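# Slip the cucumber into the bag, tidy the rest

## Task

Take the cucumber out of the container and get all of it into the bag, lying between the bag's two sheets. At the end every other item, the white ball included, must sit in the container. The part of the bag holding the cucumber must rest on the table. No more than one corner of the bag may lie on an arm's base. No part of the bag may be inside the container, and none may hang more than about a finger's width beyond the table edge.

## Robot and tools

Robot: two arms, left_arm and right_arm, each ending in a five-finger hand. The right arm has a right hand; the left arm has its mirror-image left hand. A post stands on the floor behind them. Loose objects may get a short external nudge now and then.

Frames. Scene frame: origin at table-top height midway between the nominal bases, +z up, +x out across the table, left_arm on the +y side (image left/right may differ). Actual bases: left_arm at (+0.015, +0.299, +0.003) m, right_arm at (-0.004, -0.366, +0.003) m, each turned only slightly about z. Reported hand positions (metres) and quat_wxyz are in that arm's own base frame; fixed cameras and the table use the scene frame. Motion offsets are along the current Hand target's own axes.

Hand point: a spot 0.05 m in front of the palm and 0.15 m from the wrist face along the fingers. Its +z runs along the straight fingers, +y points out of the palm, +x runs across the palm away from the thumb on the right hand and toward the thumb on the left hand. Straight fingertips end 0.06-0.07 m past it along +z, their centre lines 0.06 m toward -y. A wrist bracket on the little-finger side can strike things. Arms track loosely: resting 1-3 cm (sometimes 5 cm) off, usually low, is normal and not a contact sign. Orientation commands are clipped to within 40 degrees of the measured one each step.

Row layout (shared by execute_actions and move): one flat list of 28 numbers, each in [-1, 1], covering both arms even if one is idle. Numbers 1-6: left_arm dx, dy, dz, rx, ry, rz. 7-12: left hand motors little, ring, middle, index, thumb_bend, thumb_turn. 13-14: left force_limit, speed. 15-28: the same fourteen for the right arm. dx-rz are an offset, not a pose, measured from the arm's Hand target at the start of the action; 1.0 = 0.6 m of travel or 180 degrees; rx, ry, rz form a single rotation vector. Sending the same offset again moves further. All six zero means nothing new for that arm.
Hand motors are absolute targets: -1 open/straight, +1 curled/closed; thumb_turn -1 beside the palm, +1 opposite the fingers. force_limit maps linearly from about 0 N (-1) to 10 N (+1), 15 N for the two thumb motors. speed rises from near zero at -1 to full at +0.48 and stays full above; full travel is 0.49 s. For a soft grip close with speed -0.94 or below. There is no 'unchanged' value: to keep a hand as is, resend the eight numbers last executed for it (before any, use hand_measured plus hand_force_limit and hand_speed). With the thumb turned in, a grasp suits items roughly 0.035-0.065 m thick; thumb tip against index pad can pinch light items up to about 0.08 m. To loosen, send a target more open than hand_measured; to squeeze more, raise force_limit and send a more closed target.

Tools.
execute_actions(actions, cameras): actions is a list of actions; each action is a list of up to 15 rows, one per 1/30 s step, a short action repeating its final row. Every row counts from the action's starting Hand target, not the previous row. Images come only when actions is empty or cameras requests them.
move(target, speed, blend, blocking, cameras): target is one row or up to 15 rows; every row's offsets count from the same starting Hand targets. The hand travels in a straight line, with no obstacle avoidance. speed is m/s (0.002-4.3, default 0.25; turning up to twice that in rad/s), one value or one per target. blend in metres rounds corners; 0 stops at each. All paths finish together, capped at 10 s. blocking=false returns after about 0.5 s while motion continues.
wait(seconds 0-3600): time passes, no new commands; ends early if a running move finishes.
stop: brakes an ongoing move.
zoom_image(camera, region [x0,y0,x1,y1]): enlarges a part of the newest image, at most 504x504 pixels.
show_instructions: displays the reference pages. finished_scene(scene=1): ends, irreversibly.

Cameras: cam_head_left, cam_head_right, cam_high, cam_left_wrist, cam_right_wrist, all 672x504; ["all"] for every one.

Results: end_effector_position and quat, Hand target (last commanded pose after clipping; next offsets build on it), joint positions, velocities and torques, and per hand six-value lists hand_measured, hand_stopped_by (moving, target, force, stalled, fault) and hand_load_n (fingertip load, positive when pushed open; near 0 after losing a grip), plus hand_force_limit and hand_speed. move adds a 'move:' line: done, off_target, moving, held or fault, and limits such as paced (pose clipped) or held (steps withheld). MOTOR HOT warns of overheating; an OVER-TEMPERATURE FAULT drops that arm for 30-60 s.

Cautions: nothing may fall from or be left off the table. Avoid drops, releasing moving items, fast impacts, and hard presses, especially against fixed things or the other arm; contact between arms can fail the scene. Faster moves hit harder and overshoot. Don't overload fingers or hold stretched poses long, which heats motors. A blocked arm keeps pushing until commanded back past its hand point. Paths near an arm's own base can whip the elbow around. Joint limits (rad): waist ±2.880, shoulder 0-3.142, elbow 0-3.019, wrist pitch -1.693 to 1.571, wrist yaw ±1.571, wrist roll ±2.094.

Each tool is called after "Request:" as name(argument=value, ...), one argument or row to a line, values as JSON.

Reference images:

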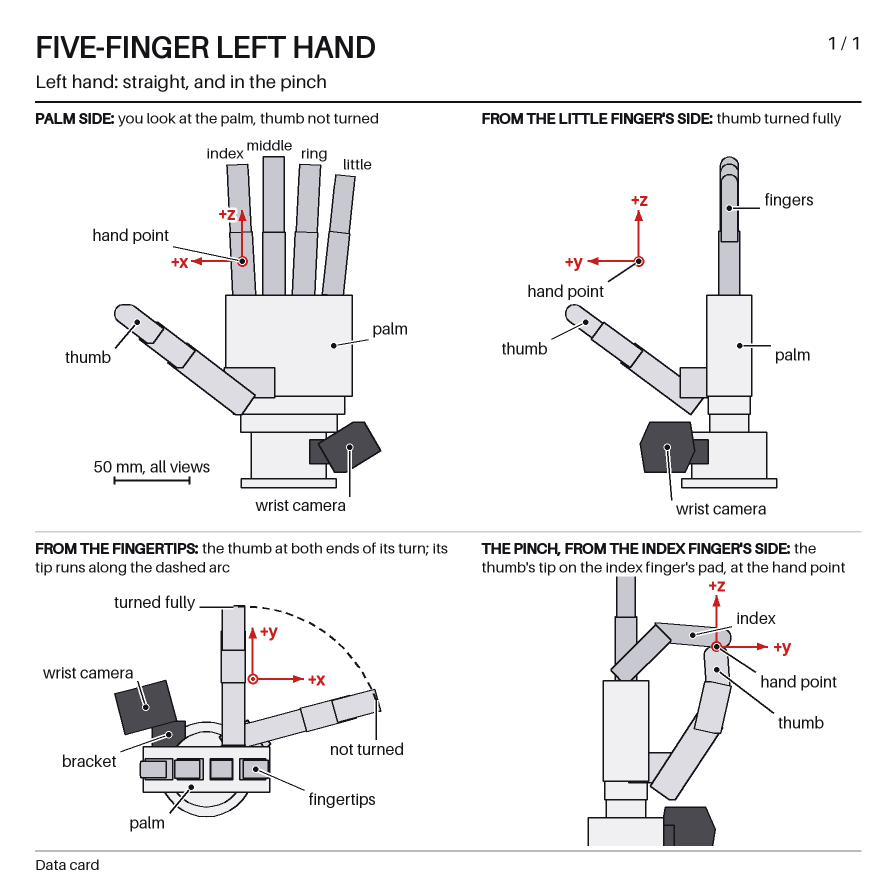

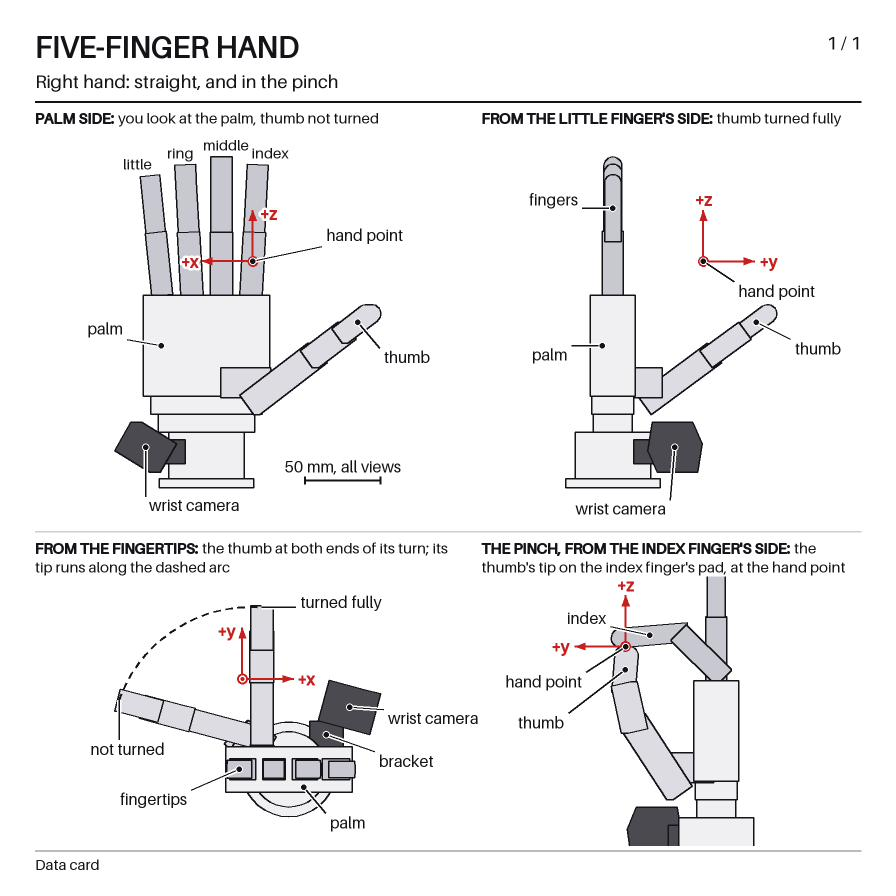

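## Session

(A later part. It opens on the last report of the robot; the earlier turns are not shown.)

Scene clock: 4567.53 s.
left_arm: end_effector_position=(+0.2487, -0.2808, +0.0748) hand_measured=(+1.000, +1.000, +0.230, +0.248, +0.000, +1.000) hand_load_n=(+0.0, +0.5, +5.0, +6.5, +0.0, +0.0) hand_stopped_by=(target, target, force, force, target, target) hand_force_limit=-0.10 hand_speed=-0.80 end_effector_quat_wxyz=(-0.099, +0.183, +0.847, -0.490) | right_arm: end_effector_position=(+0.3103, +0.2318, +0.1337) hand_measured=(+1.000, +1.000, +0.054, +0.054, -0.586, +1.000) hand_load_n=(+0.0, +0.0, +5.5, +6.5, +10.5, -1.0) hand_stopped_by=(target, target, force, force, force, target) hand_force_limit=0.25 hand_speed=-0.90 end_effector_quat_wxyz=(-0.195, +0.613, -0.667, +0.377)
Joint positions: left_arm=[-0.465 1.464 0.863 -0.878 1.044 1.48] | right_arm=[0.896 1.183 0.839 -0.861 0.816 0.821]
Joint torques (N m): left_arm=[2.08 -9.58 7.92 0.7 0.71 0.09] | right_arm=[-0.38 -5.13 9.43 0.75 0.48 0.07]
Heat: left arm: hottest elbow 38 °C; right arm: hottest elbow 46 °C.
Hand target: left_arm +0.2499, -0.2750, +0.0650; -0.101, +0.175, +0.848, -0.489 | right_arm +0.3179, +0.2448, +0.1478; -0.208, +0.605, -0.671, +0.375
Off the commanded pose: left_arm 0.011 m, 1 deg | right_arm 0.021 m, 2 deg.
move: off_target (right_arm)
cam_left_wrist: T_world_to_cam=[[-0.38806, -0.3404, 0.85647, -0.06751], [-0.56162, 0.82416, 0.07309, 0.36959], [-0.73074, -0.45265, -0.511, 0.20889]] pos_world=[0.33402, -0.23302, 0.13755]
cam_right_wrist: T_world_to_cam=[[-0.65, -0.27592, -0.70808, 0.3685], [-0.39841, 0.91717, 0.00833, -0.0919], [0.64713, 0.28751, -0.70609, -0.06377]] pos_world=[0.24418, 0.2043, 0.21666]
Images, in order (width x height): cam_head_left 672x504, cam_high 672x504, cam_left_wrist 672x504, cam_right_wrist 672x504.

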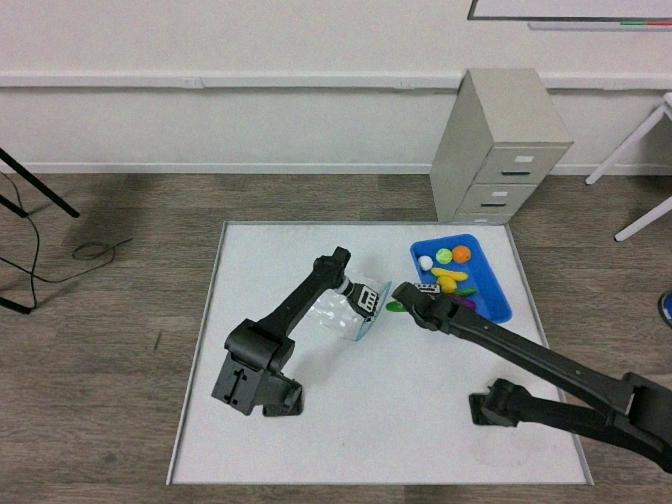

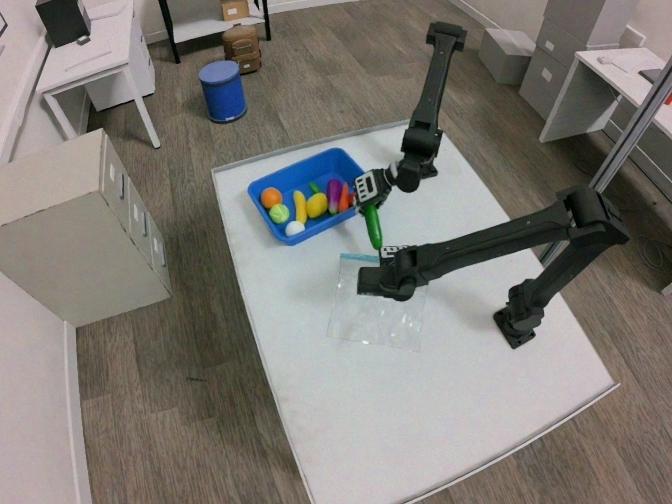

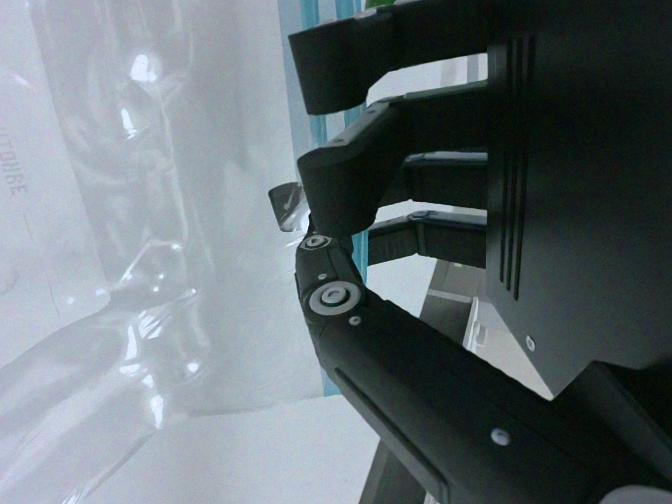

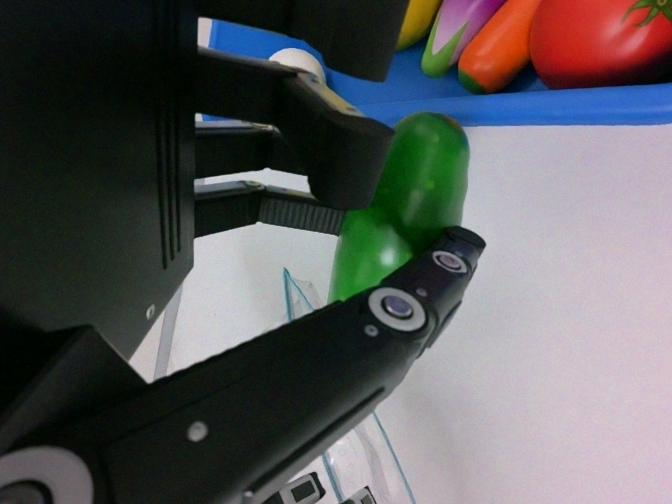

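Request:
move(
  target=[0,0,0,0,0,0,1,1,0.4,0.4,0.0,1,-0.1,-0.8,-0.0718,0.0093,0.0028,0,0,0,1,1,0.5,0.5,-0.1,1,0.25,-0.9],
  speed=0.04,
  cameras=["cam_right_wrist","cam_head_left","cam_high","cam_left_wrist"],
)

Request:
zoom_image(
  camera="cam_head_left",
  region=[320, 260, 440, 350],
)

Request:
zoom_image(
  camera="cam_high",
  region=[320, 180, 460, 300],
)

Scene clock: 4588.40 s.
left_arm: end_effector_position=(+0.2487, -0.2808, +0.0748) hand_measured=(+1.000, +1.000, +0.230, +0.248, +0.000, +1.000) hand_load_n=(+0.0, +0.0, +4.5, +6.5, +0.0, +0.0) hand_stopped_by=(target, target, force, force, target, target) hand_force_limit=-0.10 hand_speed=-0.80 end_effector_quat_wxyz=(-0.099, +0.183, +0.847, -0.490) | right_arm: end_effector_position=(+0.3164, +0.2724, +0.1226) hand_measured=(+1.000, +1.000, +0.054, +0.054, -0.586, +1.000) hand_load_n=(+0.0, +0.0, +5.5, +6.0, +10.5, -1.5) hand_stopped_by=(target, target, force, force, force, target) hand_force_limit=0.25 hand_speed=-0.90 end_effector_quat_wxyz=(-0.195, +0.612, -0.667, +0.377)
Joint positions: left_arm=[-0.465 1.464 0.863 -0.878 1.044 1.48] | right_arm=[0.953 1.305 0.914 -0.871 0.836 0.9]
Joint torques (N m): left_arm=[2.08 -9.76 7.83 0.72 0.71 0.09] | right_arm=[-0.73 -6.42 9.14 0.65 0.48 0.17]
Heat: left arm: hottest elbow 38 °C; right arm: hottest elbow 46 °C.
Hand target: left_arm +0.2499, -0.2750, +0.0650; -0.101, +0.175, +0.848, -0.489 | right_arm +0.3233, +0.2861, +0.1352; -0.208, +0.605, -0.671, +0.375
Off the commanded pose: left_arm 0.011 m, 1 deg | right_arm 0.020 m, 2 deg.
move: off_target (right_arm)
cam_left_wrist: T_world_to_cam=[[-0.38806, -0.3404, 0.85647, -0.06751], [-0.56162, 0.82416, 0.07309, 0.36959], [-0.73074, -0.45265, -0.511, 0.20889]] pos_world=[0.33402, -0.23302, 0.13755]
cam_right_wrist: T_world_to_cam=[[-0.64885, -0.27571, -0.70921, 0.37557], [-0.39855, 0.91711, 0.00809, -0.12655], [0.6482, 0.2879, -0.70495, -0.08783]] pos_world=[0.25018, 0.2449, 0.20547]
Images, in order (width x height): cam_head_left 672x504, cam_high 672x504, cam_left_wrist 672x504, cam_right_wrist 672x504.

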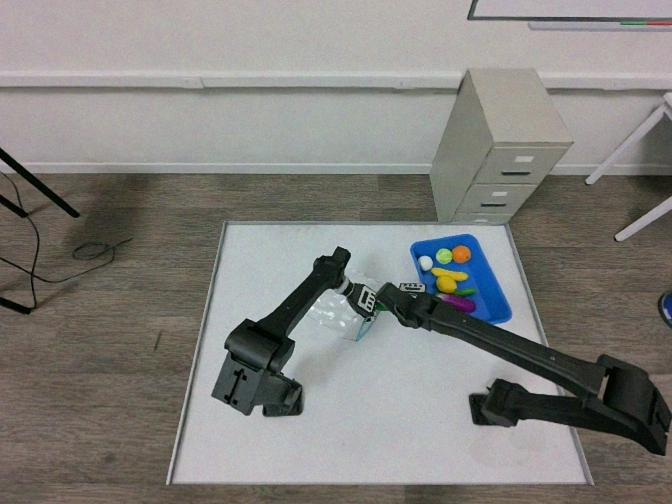

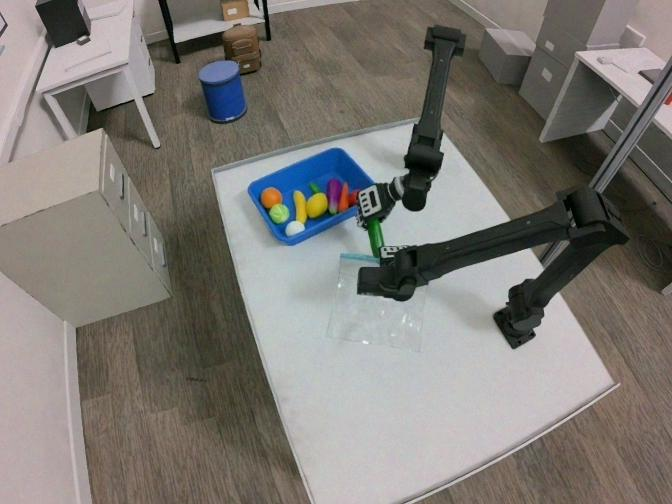

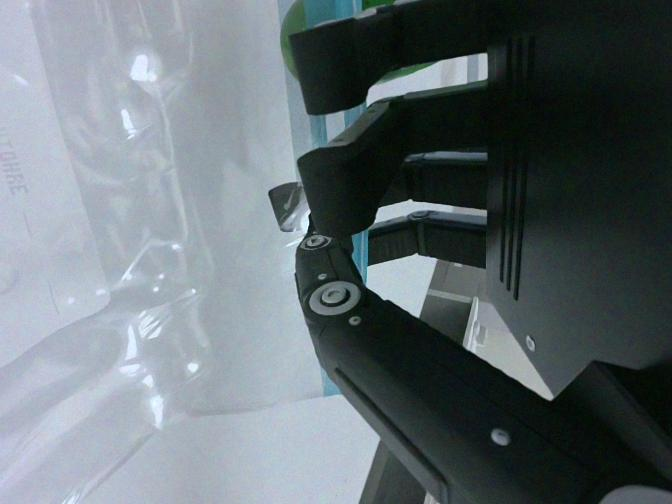

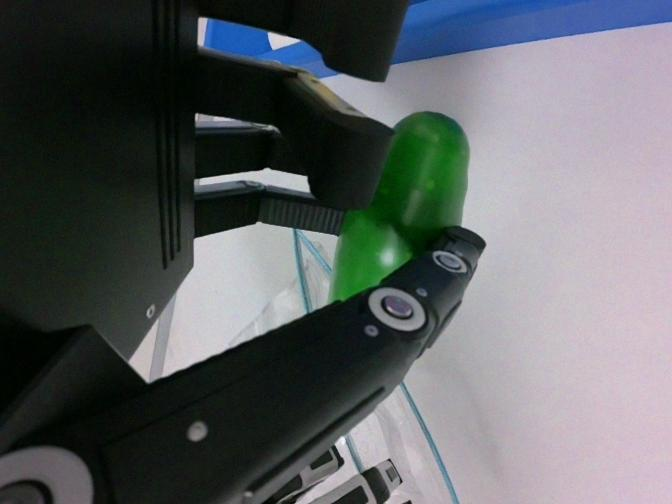

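Scaled by 4.200.

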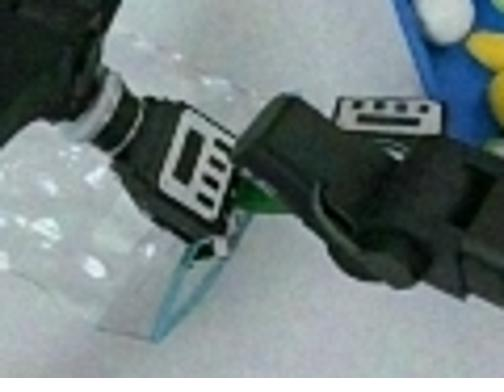

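Scaled by 3.600.

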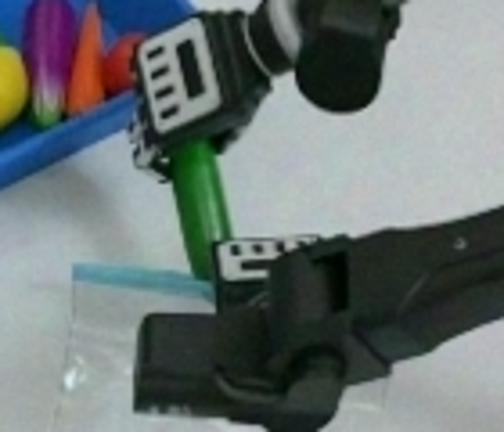

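Request:
zoom_image(
  camera="cam_left_wrist",
  region=[250, 0, 420, 140],
)

Request:
zoom_image(
  camera="cam_right_wrist",
  region=[220, 220, 480, 504],
)

Scaled by 2.965.

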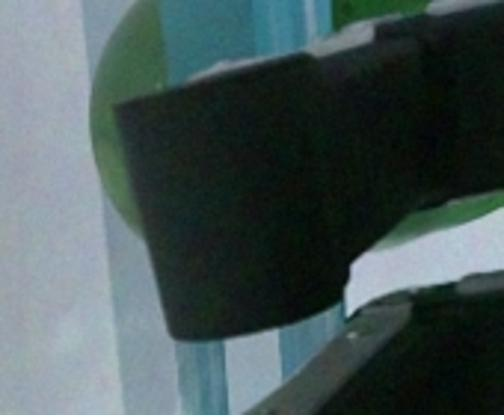

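Scaled by 1.775.

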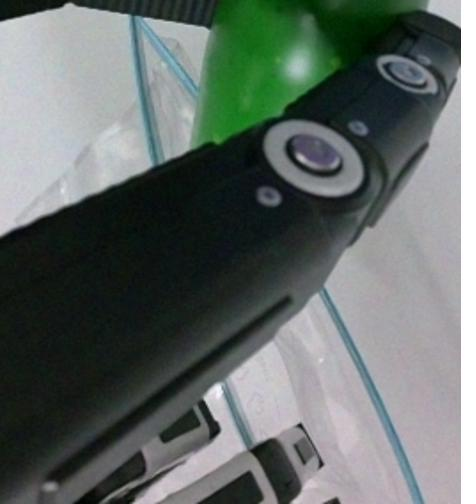

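Request:
zoom_image(
  camera="cam_left_wrist",
  region=[265, 0, 375, 50],
)

Request:
zoom_image(
  camera="cam_left_wrist",
  region=[270, 20, 370, 160],
)

Scaled by 4.582.

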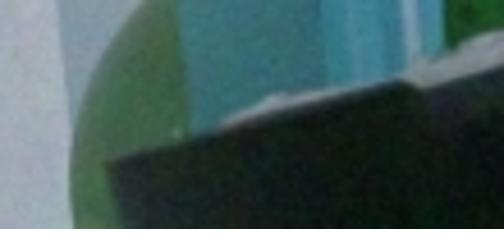

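Scaled by 3.600.

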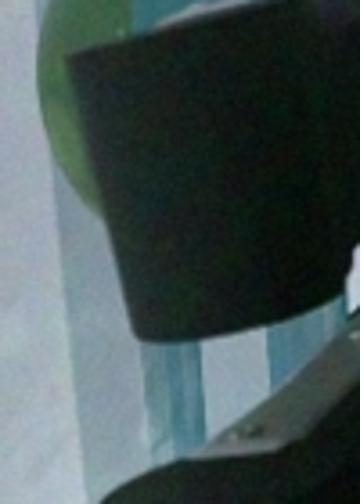

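Request:
move(
  target=[0,0,0,0,0,0,1,1,0.4,0.4,0.0,1,-0.1,-0.8,-0.0687,0.0130,0.0112,0,0,0,1,1,0.5,0.5,-0.1,1,0.25,-0.9],
  speed=0.04,
  cameras=["cam_right_wrist","cam_head_left","cam_high","cam_left_wrist"],
)

Request:
zoom_image(
  camera="cam_left_wrist",
  region=[180, 0, 420, 180],
)

Request:
zoom_image(
  camera="cam_high",
  region=[320, 180, 460, 300],
)

Scene clock: 4723.70 s.
left_arm: end_effector_position=(+0.2487, -0.2808, +0.0748) hand_measured=(+1.000, +1.000, +0.230, +0.248, +0.000, +1.000) hand_load_n=(+0.0, +0.0, +5.0, +6.5, +0.0, +0.0) hand_stopped_by=(target, target, force, force, target, target) hand_force_limit=-0.10 hand_speed=-0.80 end_effector_quat_wxyz=(-0.099, +0.183, +0.847, -0.490) | right_arm: end_effector_position=(+0.3230, +0.3081, +0.1056) hand_measured=(+1.000, +1.000, +0.054, +0.054, -0.586, +1.000) hand_load_n=(+0.0, +0.0, +5.5, +6.0, +10.5, -1.0) hand_stopped_by=(target, target, force, force, force, target) hand_force_limit=0.25 hand_speed=-0.90 end_effector_quat_wxyz=(-0.192, +0.614, -0.666, +0.379)
Joint positions: left_arm=[-0.465 1.464 0.863 -0.878 1.044 1.48] | right_arm=[0.992 1.424 0.984 -0.871 0.848 0.955]
Joint torques (N m): left_arm=[1.96 -9.47 7.86 0.81 0.71 0.09] | right_arm=[-0.5 -8.12 8.83 0.8 0.5 0.15]
Heat: left arm: hottest elbow 38 °C; right arm: hottest elbow 46 °C.
Hand target: left_arm +0.2499, -0.2750, +0.0650; -0.101, +0.175, +0.848, -0.489 | right_arm +0.3306, +0.3243, +0.1177; -0.208, +0.605, -0.671, +0.375
Off the commanded pose: left_arm 0.011 m, 1 deg | right_arm 0.022 m, 2 deg.
move: off_target (right_arm)
cam_left_wrist: T_world_to_cam=[[-0.38806, -0.3404, 0.85647, -0.06751], [-0.56162, 0.82416, 0.07309, 0.36959], [-0.73074, -0.45265, -0.511, 0.20889]] pos_world=[0.33402, -0.23302, 0.13755]
cam_right_wrist: T_world_to_cam=[[-0.65135, -0.281, -0.70483, 0.37957], [-0.39908, 0.91691, 0.00325, -0.15585], [0.64535, 0.2834, -0.70937, -0.11162]] pos_world=[0.25707, 0.28119, 0.18885]
Images, in order (width x height): cam_head_left 672x504, cam_high 672x504, cam_left_wrist 672x504, cam_right_wrist 672x504.

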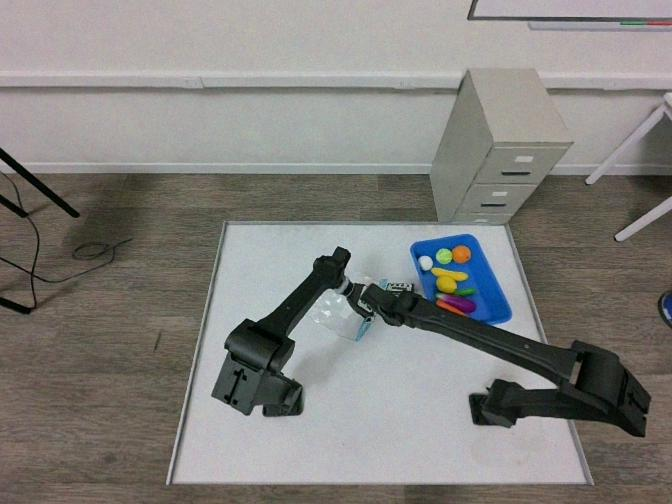

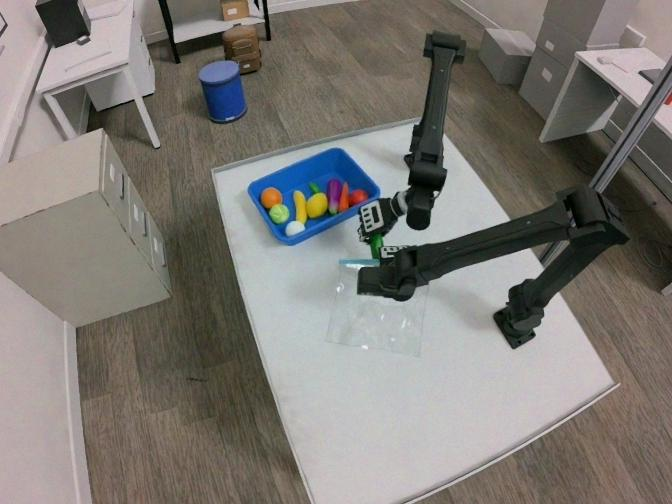

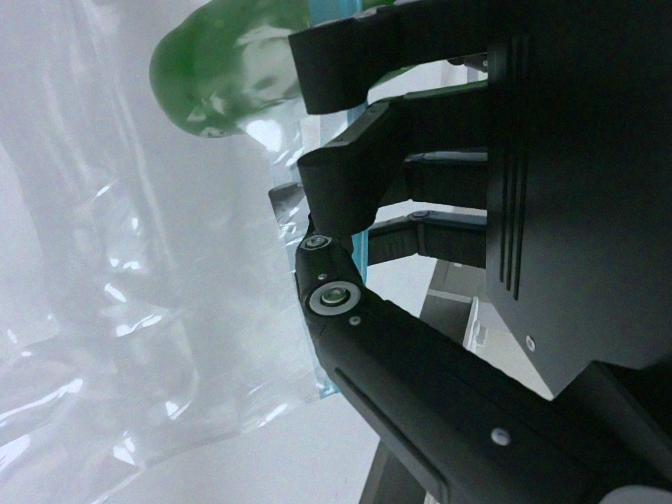

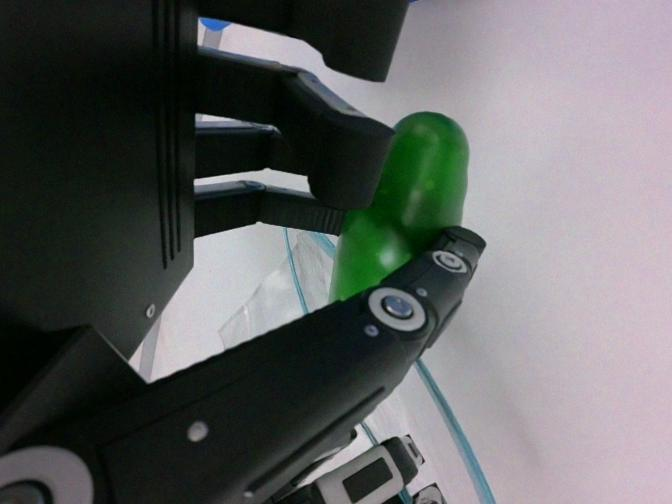

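Scaled by 2.100.

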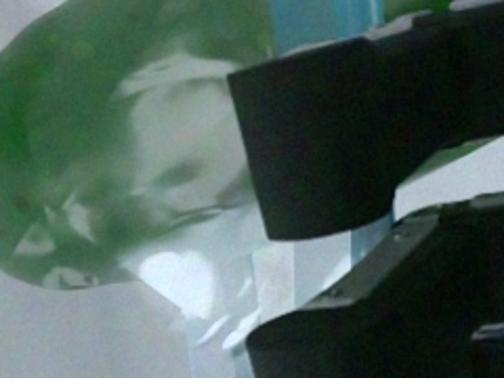

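Scaled by 3.600.

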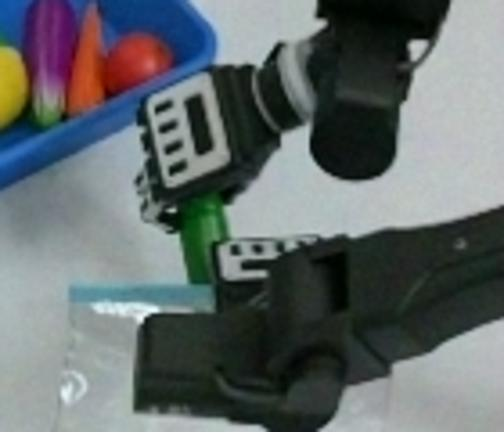

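Request:
zoom_image(
  camera="cam_right_wrist",
  region=[200, 200, 520, 504],
)

Request:
zoom_image(
  camera="cam_left_wrist",
  region=[100, 0, 400, 300],
)

Request:
zoom_image(
  camera="cam_head_left",
  region=[300, 250, 440, 350],
)

Scaled by 1.575.

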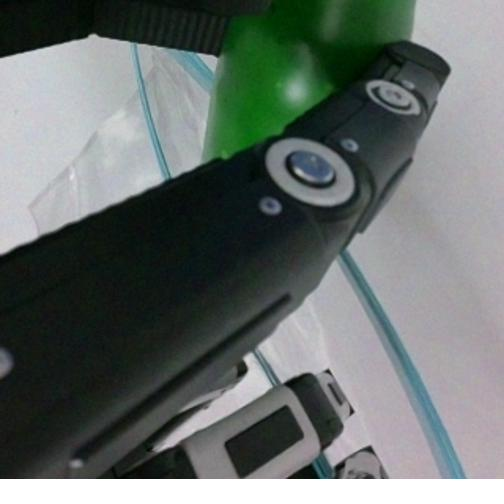

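Scaled by 1.680.

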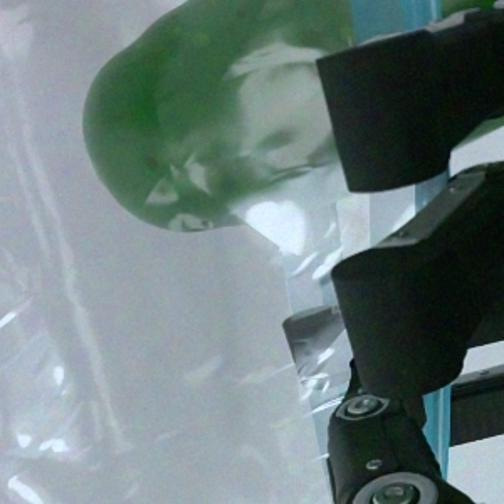

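Scaled by 3.600.

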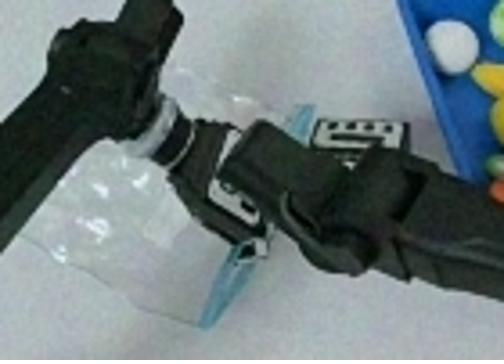

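Request:
move(
  target=[0,0.0433,0.025,0,0,0,1,1,0.4,0.4,0.0,1,-0.1,-0.8,-0.0067,0.0482,0.0403,0,-0.0304,0.0362,1,1,0.5,0.5,-0.1,1,0.25,-0.9],
  speed=0.03,
  cameras=["cam_right_wrist","cam_head_left","cam_high","cam_left_wrist"],
)

Request:
zoom_image(
  camera="cam_left_wrist",
  region=[100, 0, 400, 300],
)

Request:
zoom_image(
  camera="cam_right_wrist",
  region=[200, 200, 520, 504],
)

Scene clock: 4770.73 s.
left_arm: end_effector_position=(+0.2505, -0.2809, +0.0455) hand_measured=(+1.000, +1.000, +0.230, +0.248, +0.000, +1.000) hand_load_n=(+0.0, +0.0, +4.5, +6.5, +0.0, +0.0) hand_stopped_by=(target, target, force, force, target, target) hand_force_limit=-0.10 hand_speed=-0.80 end_effector_quat_wxyz=(-0.097, +0.183, +0.847, -0.490) | right_arm: end_effector_position=(+0.3237, +0.3176, +0.0683) hand_measured=(+1.000, +1.000, +0.054, +0.054, -0.586, +1.000) hand_load_n=(+0.0, +0.0, +5.5, +6.0, +10.5, -1.0) hand_stopped_by=(target, target, force, force, force, target) hand_force_limit=0.25 hand_speed=-0.90 end_effector_quat_wxyz=(+0.243, -0.596, +0.686, -0.339)
Joint positions: left_arm=[-0.462 1.52 0.829 -0.786 1.044 1.48] | right_arm=[0.978 1.422 0.858 -0.621 0.788 0.955]
Joint torques (N m): left_arm=[2.14 -9.52 7.2 0.73 0.7 0.09] | right_arm=[-1.79 -9.64 6.16 1.84 0.32 0.09]
Heat: left arm: hottest elbow 38 °C; right arm: hottest elbow 43 °C.
Hand target: left_arm +0.2498, -0.2750, +0.0348; -0.101, +0.175, +0.848, -0.489 | right_arm +0.3299, +0.3217, +0.0800; +0.261, -0.583, +0.693, -0.333
Off the commanded pose: left_arm 0.012 m, 1 deg | right_arm 0.014 m, 3 deg.
move: off_target (left_arm, right_arm)
cam_left_wrist: T_world_to_cam=[[-0.38916, -0.33996, 0.85614, -0.04131], [-0.5636, 0.82302, 0.07063, 0.37312], [-0.72864, -0.45504, -0.51189, 0.19406]] pos_world=[0.33562, -0.23282, 0.10835]
cam_right_wrist: T_world_to_cam=[[-0.63314, -0.18356, -0.75196, 0.3228], [-0.40474, 0.90659, 0.11948, -0.16694], [0.65979, 0.38, -0.64829, -0.1808]] pos_world=[0.25611, 0.2793, 0.14547]
Images, in order (width x height): cam_head_left 672x504, cam_high 672x504, cam_left_wrist 672x504, cam_right_wrist 672x504.

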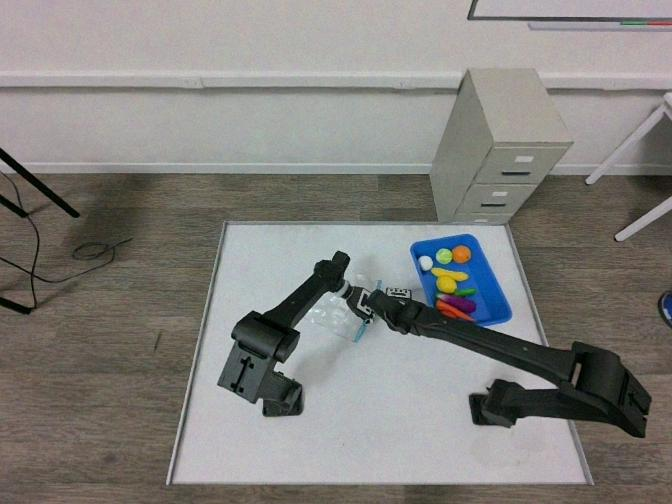

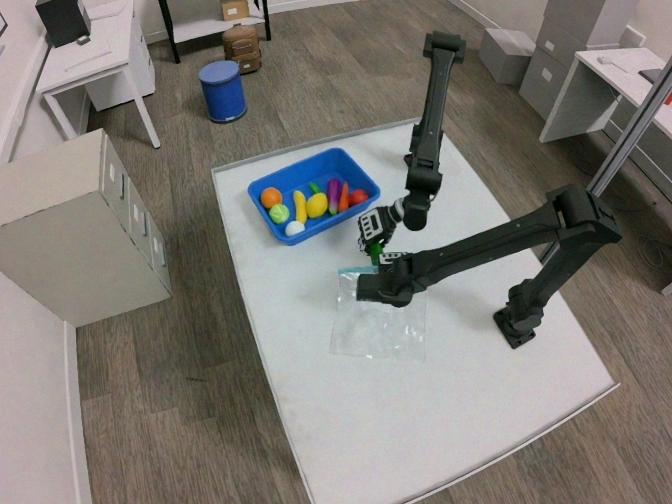

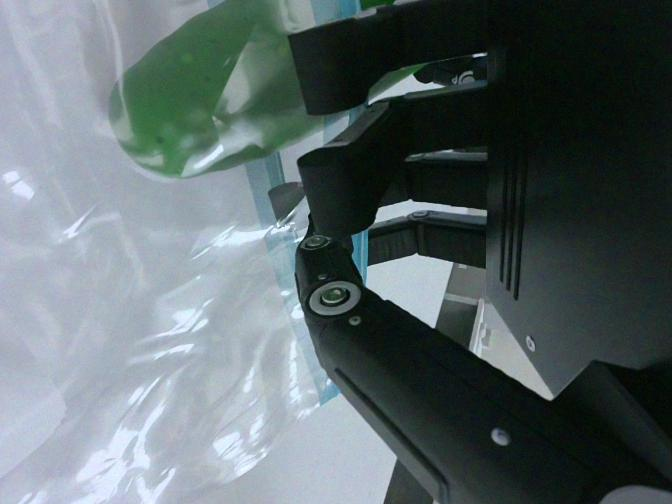

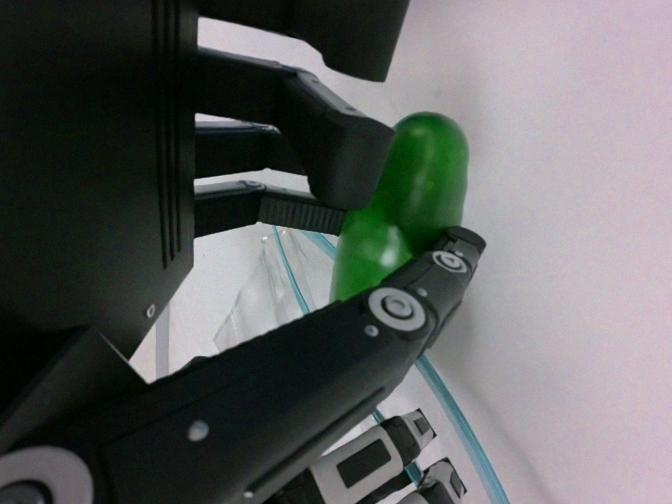

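Scaled by 1.680.

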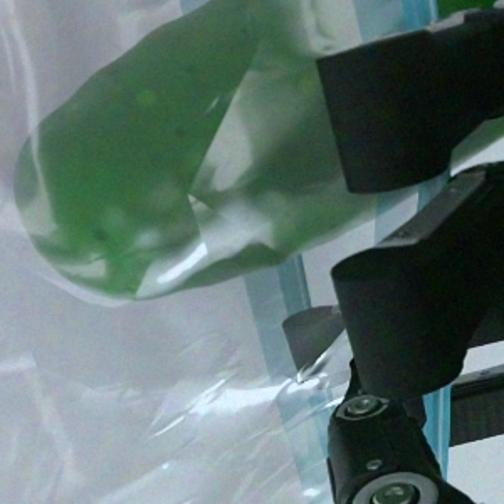

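Scaled by 1.575.

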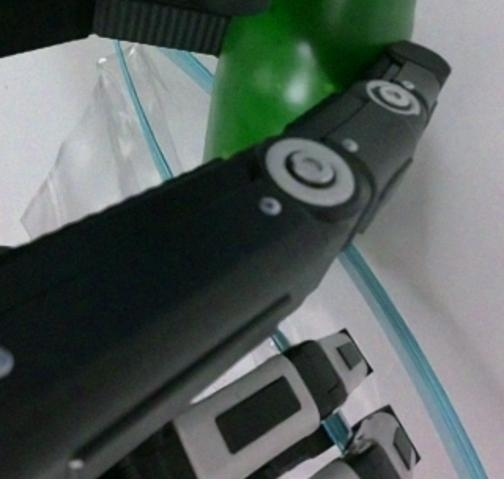

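Request:
zoom_image(
  camera="cam_high",
  region=[310, 230, 450, 370],
)

Request:
zoom_image(
  camera="cam_head_left",
  region=[290, 240, 420, 350],
)

Scaled by 3.600.

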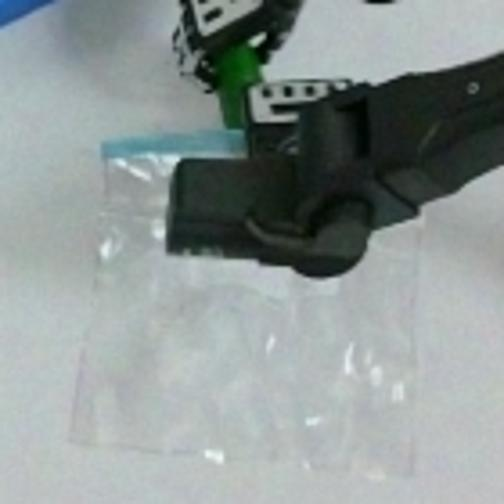

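Scaled by 3.877.

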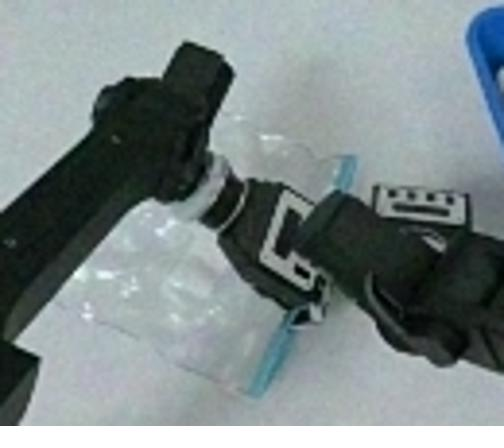

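Request:
move(
  target=[0,0,0,0,0,0,1,1,0.4,0.4,0.0,1,-0.1,-0.8,0.0033,0.0523,0.0365,0,-0.0536,0.0638,1,1,0.5,0.5,-0.1,1,0.25,-0.9],
  speed=0.03,
  cameras=["cam_right_wrist","cam_high","cam_left_wrist"],
)

Request:
zoom_image(
  camera="cam_left_wrist",
  region=[0, 0, 400, 400],
)

Scene clock: 4913.33 s.
left_arm: end_effector_position=(+0.2505, -0.2808, +0.0454) hand_measured=(+1.000, +1.000, +0.230, +0.248, +0.000, +1.000) hand_load_n=(+0.0, +0.5, +5.0, +6.5, +0.0, +0.0) hand_stopped_by=(target, target, force, force, target, target) hand_force_limit=-0.10 hand_speed=-0.80 end_effector_quat_wxyz=(-0.097, +0.183, +0.847, -0.490) | right_arm: end_effector_position=(+0.3216, +0.3172, +0.0372) hand_measured=(+1.000, +1.000, +0.054, +0.054, -0.586, +1.000) hand_load_n=(+0.0, +0.0, +5.5, +5.5, +10.5, -1.5) hand_stopped_by=(target, target, force, force, force, target) hand_force_limit=0.25 hand_speed=-0.90 end_effector_quat_wxyz=(+0.339, -0.548, +0.718, -0.261)
Joint positions: left_arm=[-0.462 1.52 0.829 -0.786 1.044 1.48] | right_arm=[0.932 1.37 0.635 -0.208 0.672 0.973]
Joint torques (N m): left_arm=[1.96 -9.88 7.1 0.75 0.7 0.08] | right_arm=[-1.85 -7.36 5.44 2.43 0.11 0.15]
Heat: left arm: hottest elbow 37 °C; right arm: hottest elbow 39 °C.
Hand target: left_arm +0.2498, -0.2750, +0.0349; -0.101, +0.175, +0.848, -0.489 | right_arm +0.3262, +0.3194, +0.0420; +0.350, -0.537, +0.724, -0.255
Off the commanded pose: left_arm 0.012 m, 1 deg | right_arm 0.007 m, 2 deg.
move: done
cam_left_wrist: T_world_to_cam=[[-0.38884, -0.34016, 0.85621, -0.0413], [-0.56362, 0.82298, 0.071, 0.37309], [-0.72879, -0.45497, -0.51173, 0.19401]] pos_world=[0.33562, -0.23282, 0.10815]
cam_right_wrist: T_world_to_cam=[[-0.58825, 0.0277, -0.8082, 0.21871], [-0.41672, 0.84612, 0.33231, -0.1486], [0.69304, 0.53227, -0.48619, -0.2644]] pos_world=[0.24997, 0.26041, 0.0976]
Images, in order (width x height): cam_high 672x504, cam_left_wrist 672x504, cam_right_wrist 672x504.

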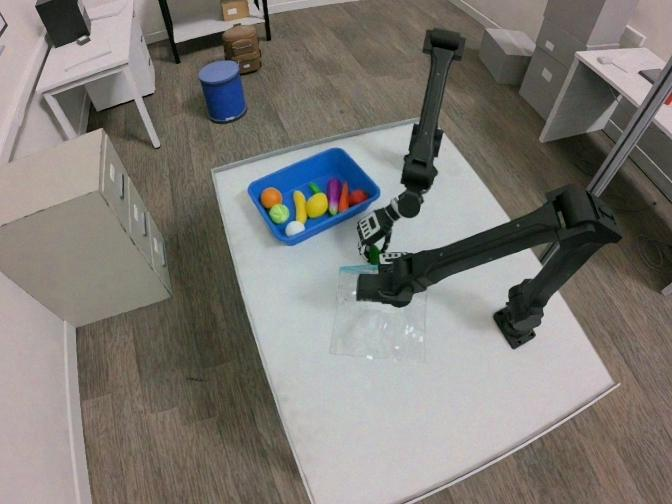

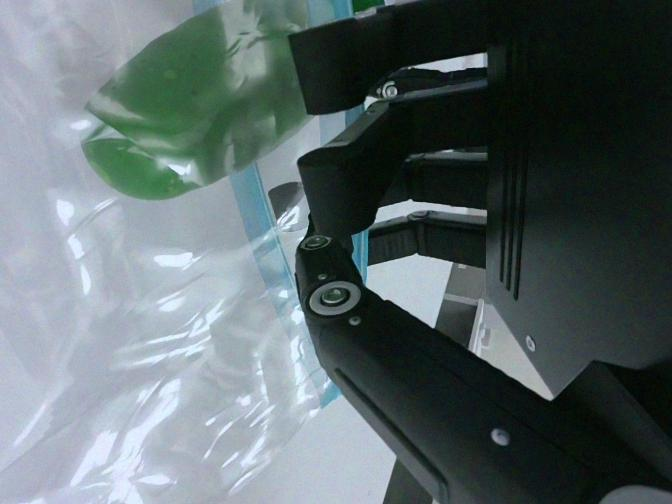

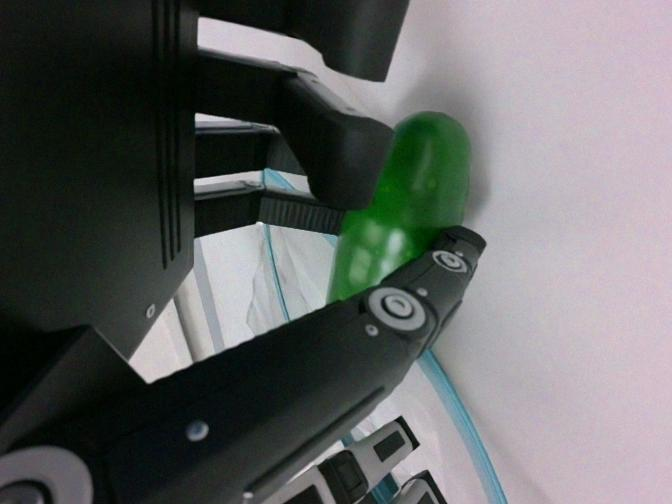

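Scaled by 1.260.

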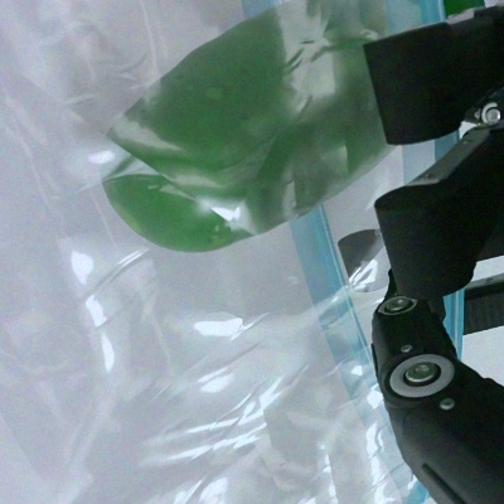

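Request:
move(
  target=[0,0,0,0,0,0,1,1,0.4,0.4,0.0,1,-0.1,-0.8,0,0,0,0,0,0,1,1,0.0,0.0,-0.615,1,0.25,-0.94],
  speed=0.03,
  cameras=["cam_right_wrist"],
)

Request:
move(
  target=[0,0,0,0,0,0,1,1,0.4,0.4,0.0,1,-0.1,-0.8,0,0,0,0,0,0,1,1,-0.1,-0.1,-0.66,1,0.25,-0.9],
  speed=0.03,
  cameras=["cam_right_wrist","cam_left_wrist"],
)

Scene clock: 4928.93 s.
left_arm: end_effector_position=(+0.2505, -0.2808, +0.0454) hand_measured=(+1.000, +1.000, +0.230, +0.248, +0.000, +1.000) hand_load_n=(+0.0, +0.0, +4.5, +6.5, -0.5, +0.0) hand_stopped_by=(target, target, force, force, target, target) hand_force_limit=-0.10 hand_speed=-0.80 end_effector_quat_wxyz=(-0.097, +0.183, +0.847, -0.490) | right_arm: end_effector_position=(+0.3214, +0.3177, +0.0376) hand_measured=(+1.000, +1.000, +0.000, +0.000, -0.616, +1.000) hand_load_n=(+0.0, +0.0, +0.0, +0.5, +1.0, -0.5) hand_stopped_by=(target, target, target, target, target, target) hand_force_limit=0.25 hand_speed=-0.94 end_effector_quat_wxyz=(+0.340, -0.548, +0.719, -0.260)
Joint positions: left_arm=[-0.462 1.52 0.829 -0.786 1.044 1.48] | right_arm=[0.932 1.368 0.635 -0.208 0.67 0.973]
Joint torques (N m): left_arm=[1.55 -9.76 7.2 0.69 0.69 0.08] | right_arm=[-1.85 -7.18 5.44 2.44 0.18 0.16]
Heat: left arm: hottest elbow 37 °C; right arm: hottest elbow 39 °C.
Hand target: left_arm +0.2498, -0.2750, +0.0349; -0.101, +0.175, +0.848, -0.489 | right_arm +0.3262, +0.3194, +0.0420; +0.350, -0.537, +0.724, -0.255
Off the commanded pose: left_arm 0.012 m, 1 deg | right_arm 0.007 m, 2 deg.
move: done
cam_right_wrist: T_world_to_cam=[[-0.58868, 0.02871, -0.80785, 0.2187], [-0.41775, 0.84477, 0.33444, -0.14852], [0.69205, 0.53436, -0.48531, -0.26468]] pos_world=[0.24987, 0.26062, 0.0979]

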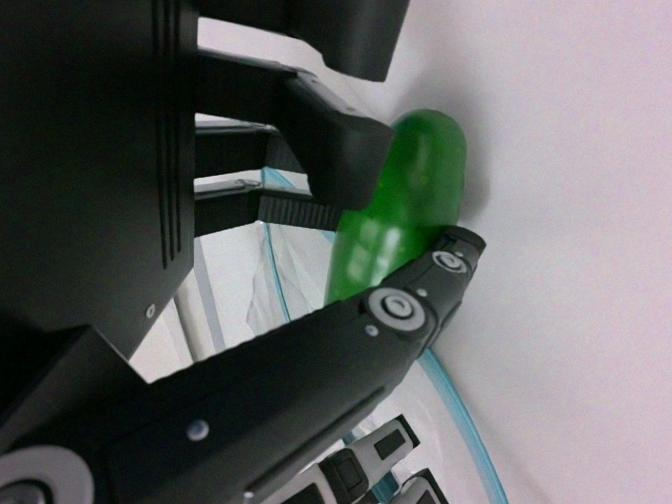

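Scene clock: 4929.57 s.
left_arm: end_effector_position=(+0.2505, -0.2808, +0.0454) hand_measured=(+1.000, +1.000, +0.230, +0.248, +0.000, +1.000) hand_load_n=(+0.0, +0.0, +5.0, +6.5, +0.0, +0.0) hand_stopped_by=(target, target, force, force, target, target) hand_force_limit=-0.10 hand_speed=-0.80 end_effector_quat_wxyz=(-0.097, +0.183, +0.847, -0.490) | right_arm: end_effector_position=(+0.3207, +0.3170, +0.0366) hand_measured=(+1.000, +1.000, -0.100, -0.100, -0.660, +1.000) hand_load_n=(+0.0, +0.0, +0.0, +0.0, +0.0, +0.0) hand_stopped_by=(target, target, target, target, target, target) hand_force_limit=0.25 hand_speed=-0.90 end_effector_quat_wxyz=(+0.339, -0.549, +0.719, -0.260)
Joint positions: left_arm=[-0.462 1.52 0.829 -0.786 1.044 1.48] | right_arm=[0.932 1.368 0.632 -0.207 0.669 0.973]
Joint torques (N m): left_arm=[1.96 -9.82 7.19 0.73 0.71 0.09] | right_arm=[-1.73 -7.24 5.55 2.4 0.19 0.16]
Heat: left arm: hottest elbow 37 °C; right arm: hottest elbow 39 °C.
Hand target: left_arm +0.2498, -0.2750, +0.0349; -0.101, +0.175, +0.848, -0.489 | right_arm +0.3261, +0.3194, +0.0420; +0.350, -0.537, +0.724, -0.255
Off the commanded pose: left_arm 0.012 m, 1 deg | right_arm 0.008 m, 2 deg.
move: done
cam_left_wrist: T_world_to_cam=[[-0.38884, -0.34016, 0.85621, -0.0413], [-0.56362, 0.82298, 0.071, 0.37309], [-0.72879, -0.45497, -0.51173, 0.19401]] pos_world=[0.33562, -0.23282, 0.10815]
cam_right_wrist: T_world_to_cam=[[-0.58991, 0.02771, -0.807, 0.21812], [-0.41766, 0.84486, 0.33432, -0.14791], [0.69106, 0.53427, -0.48681, -0.26391]] pos_world=[0.24927, 0.25992, 0.09699]
Images, in order (width x height): cam_left_wrist 672x504, cam_right_wrist 672x504.

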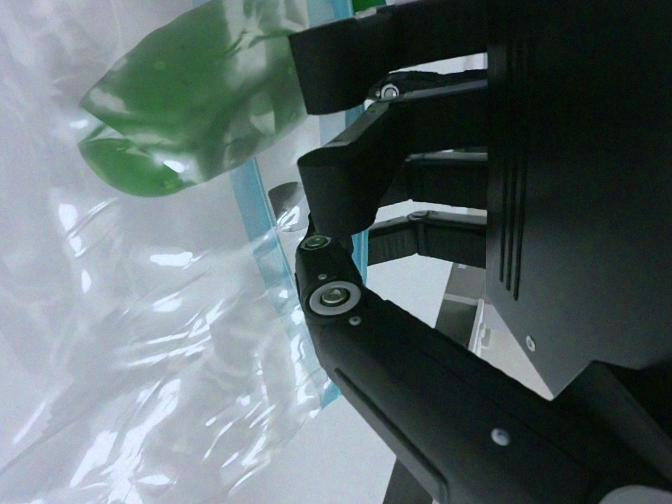

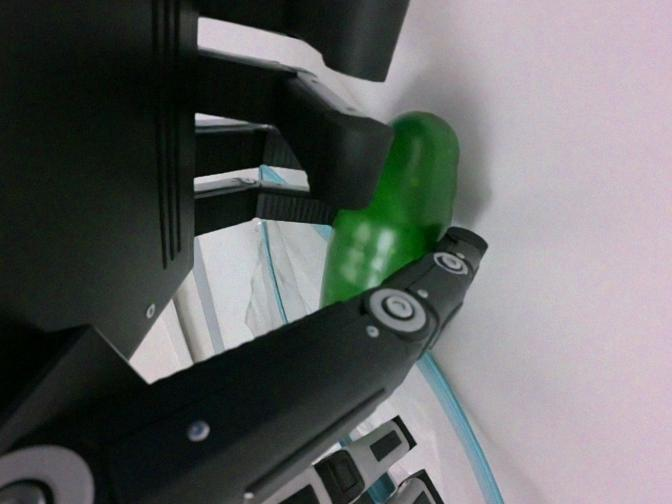

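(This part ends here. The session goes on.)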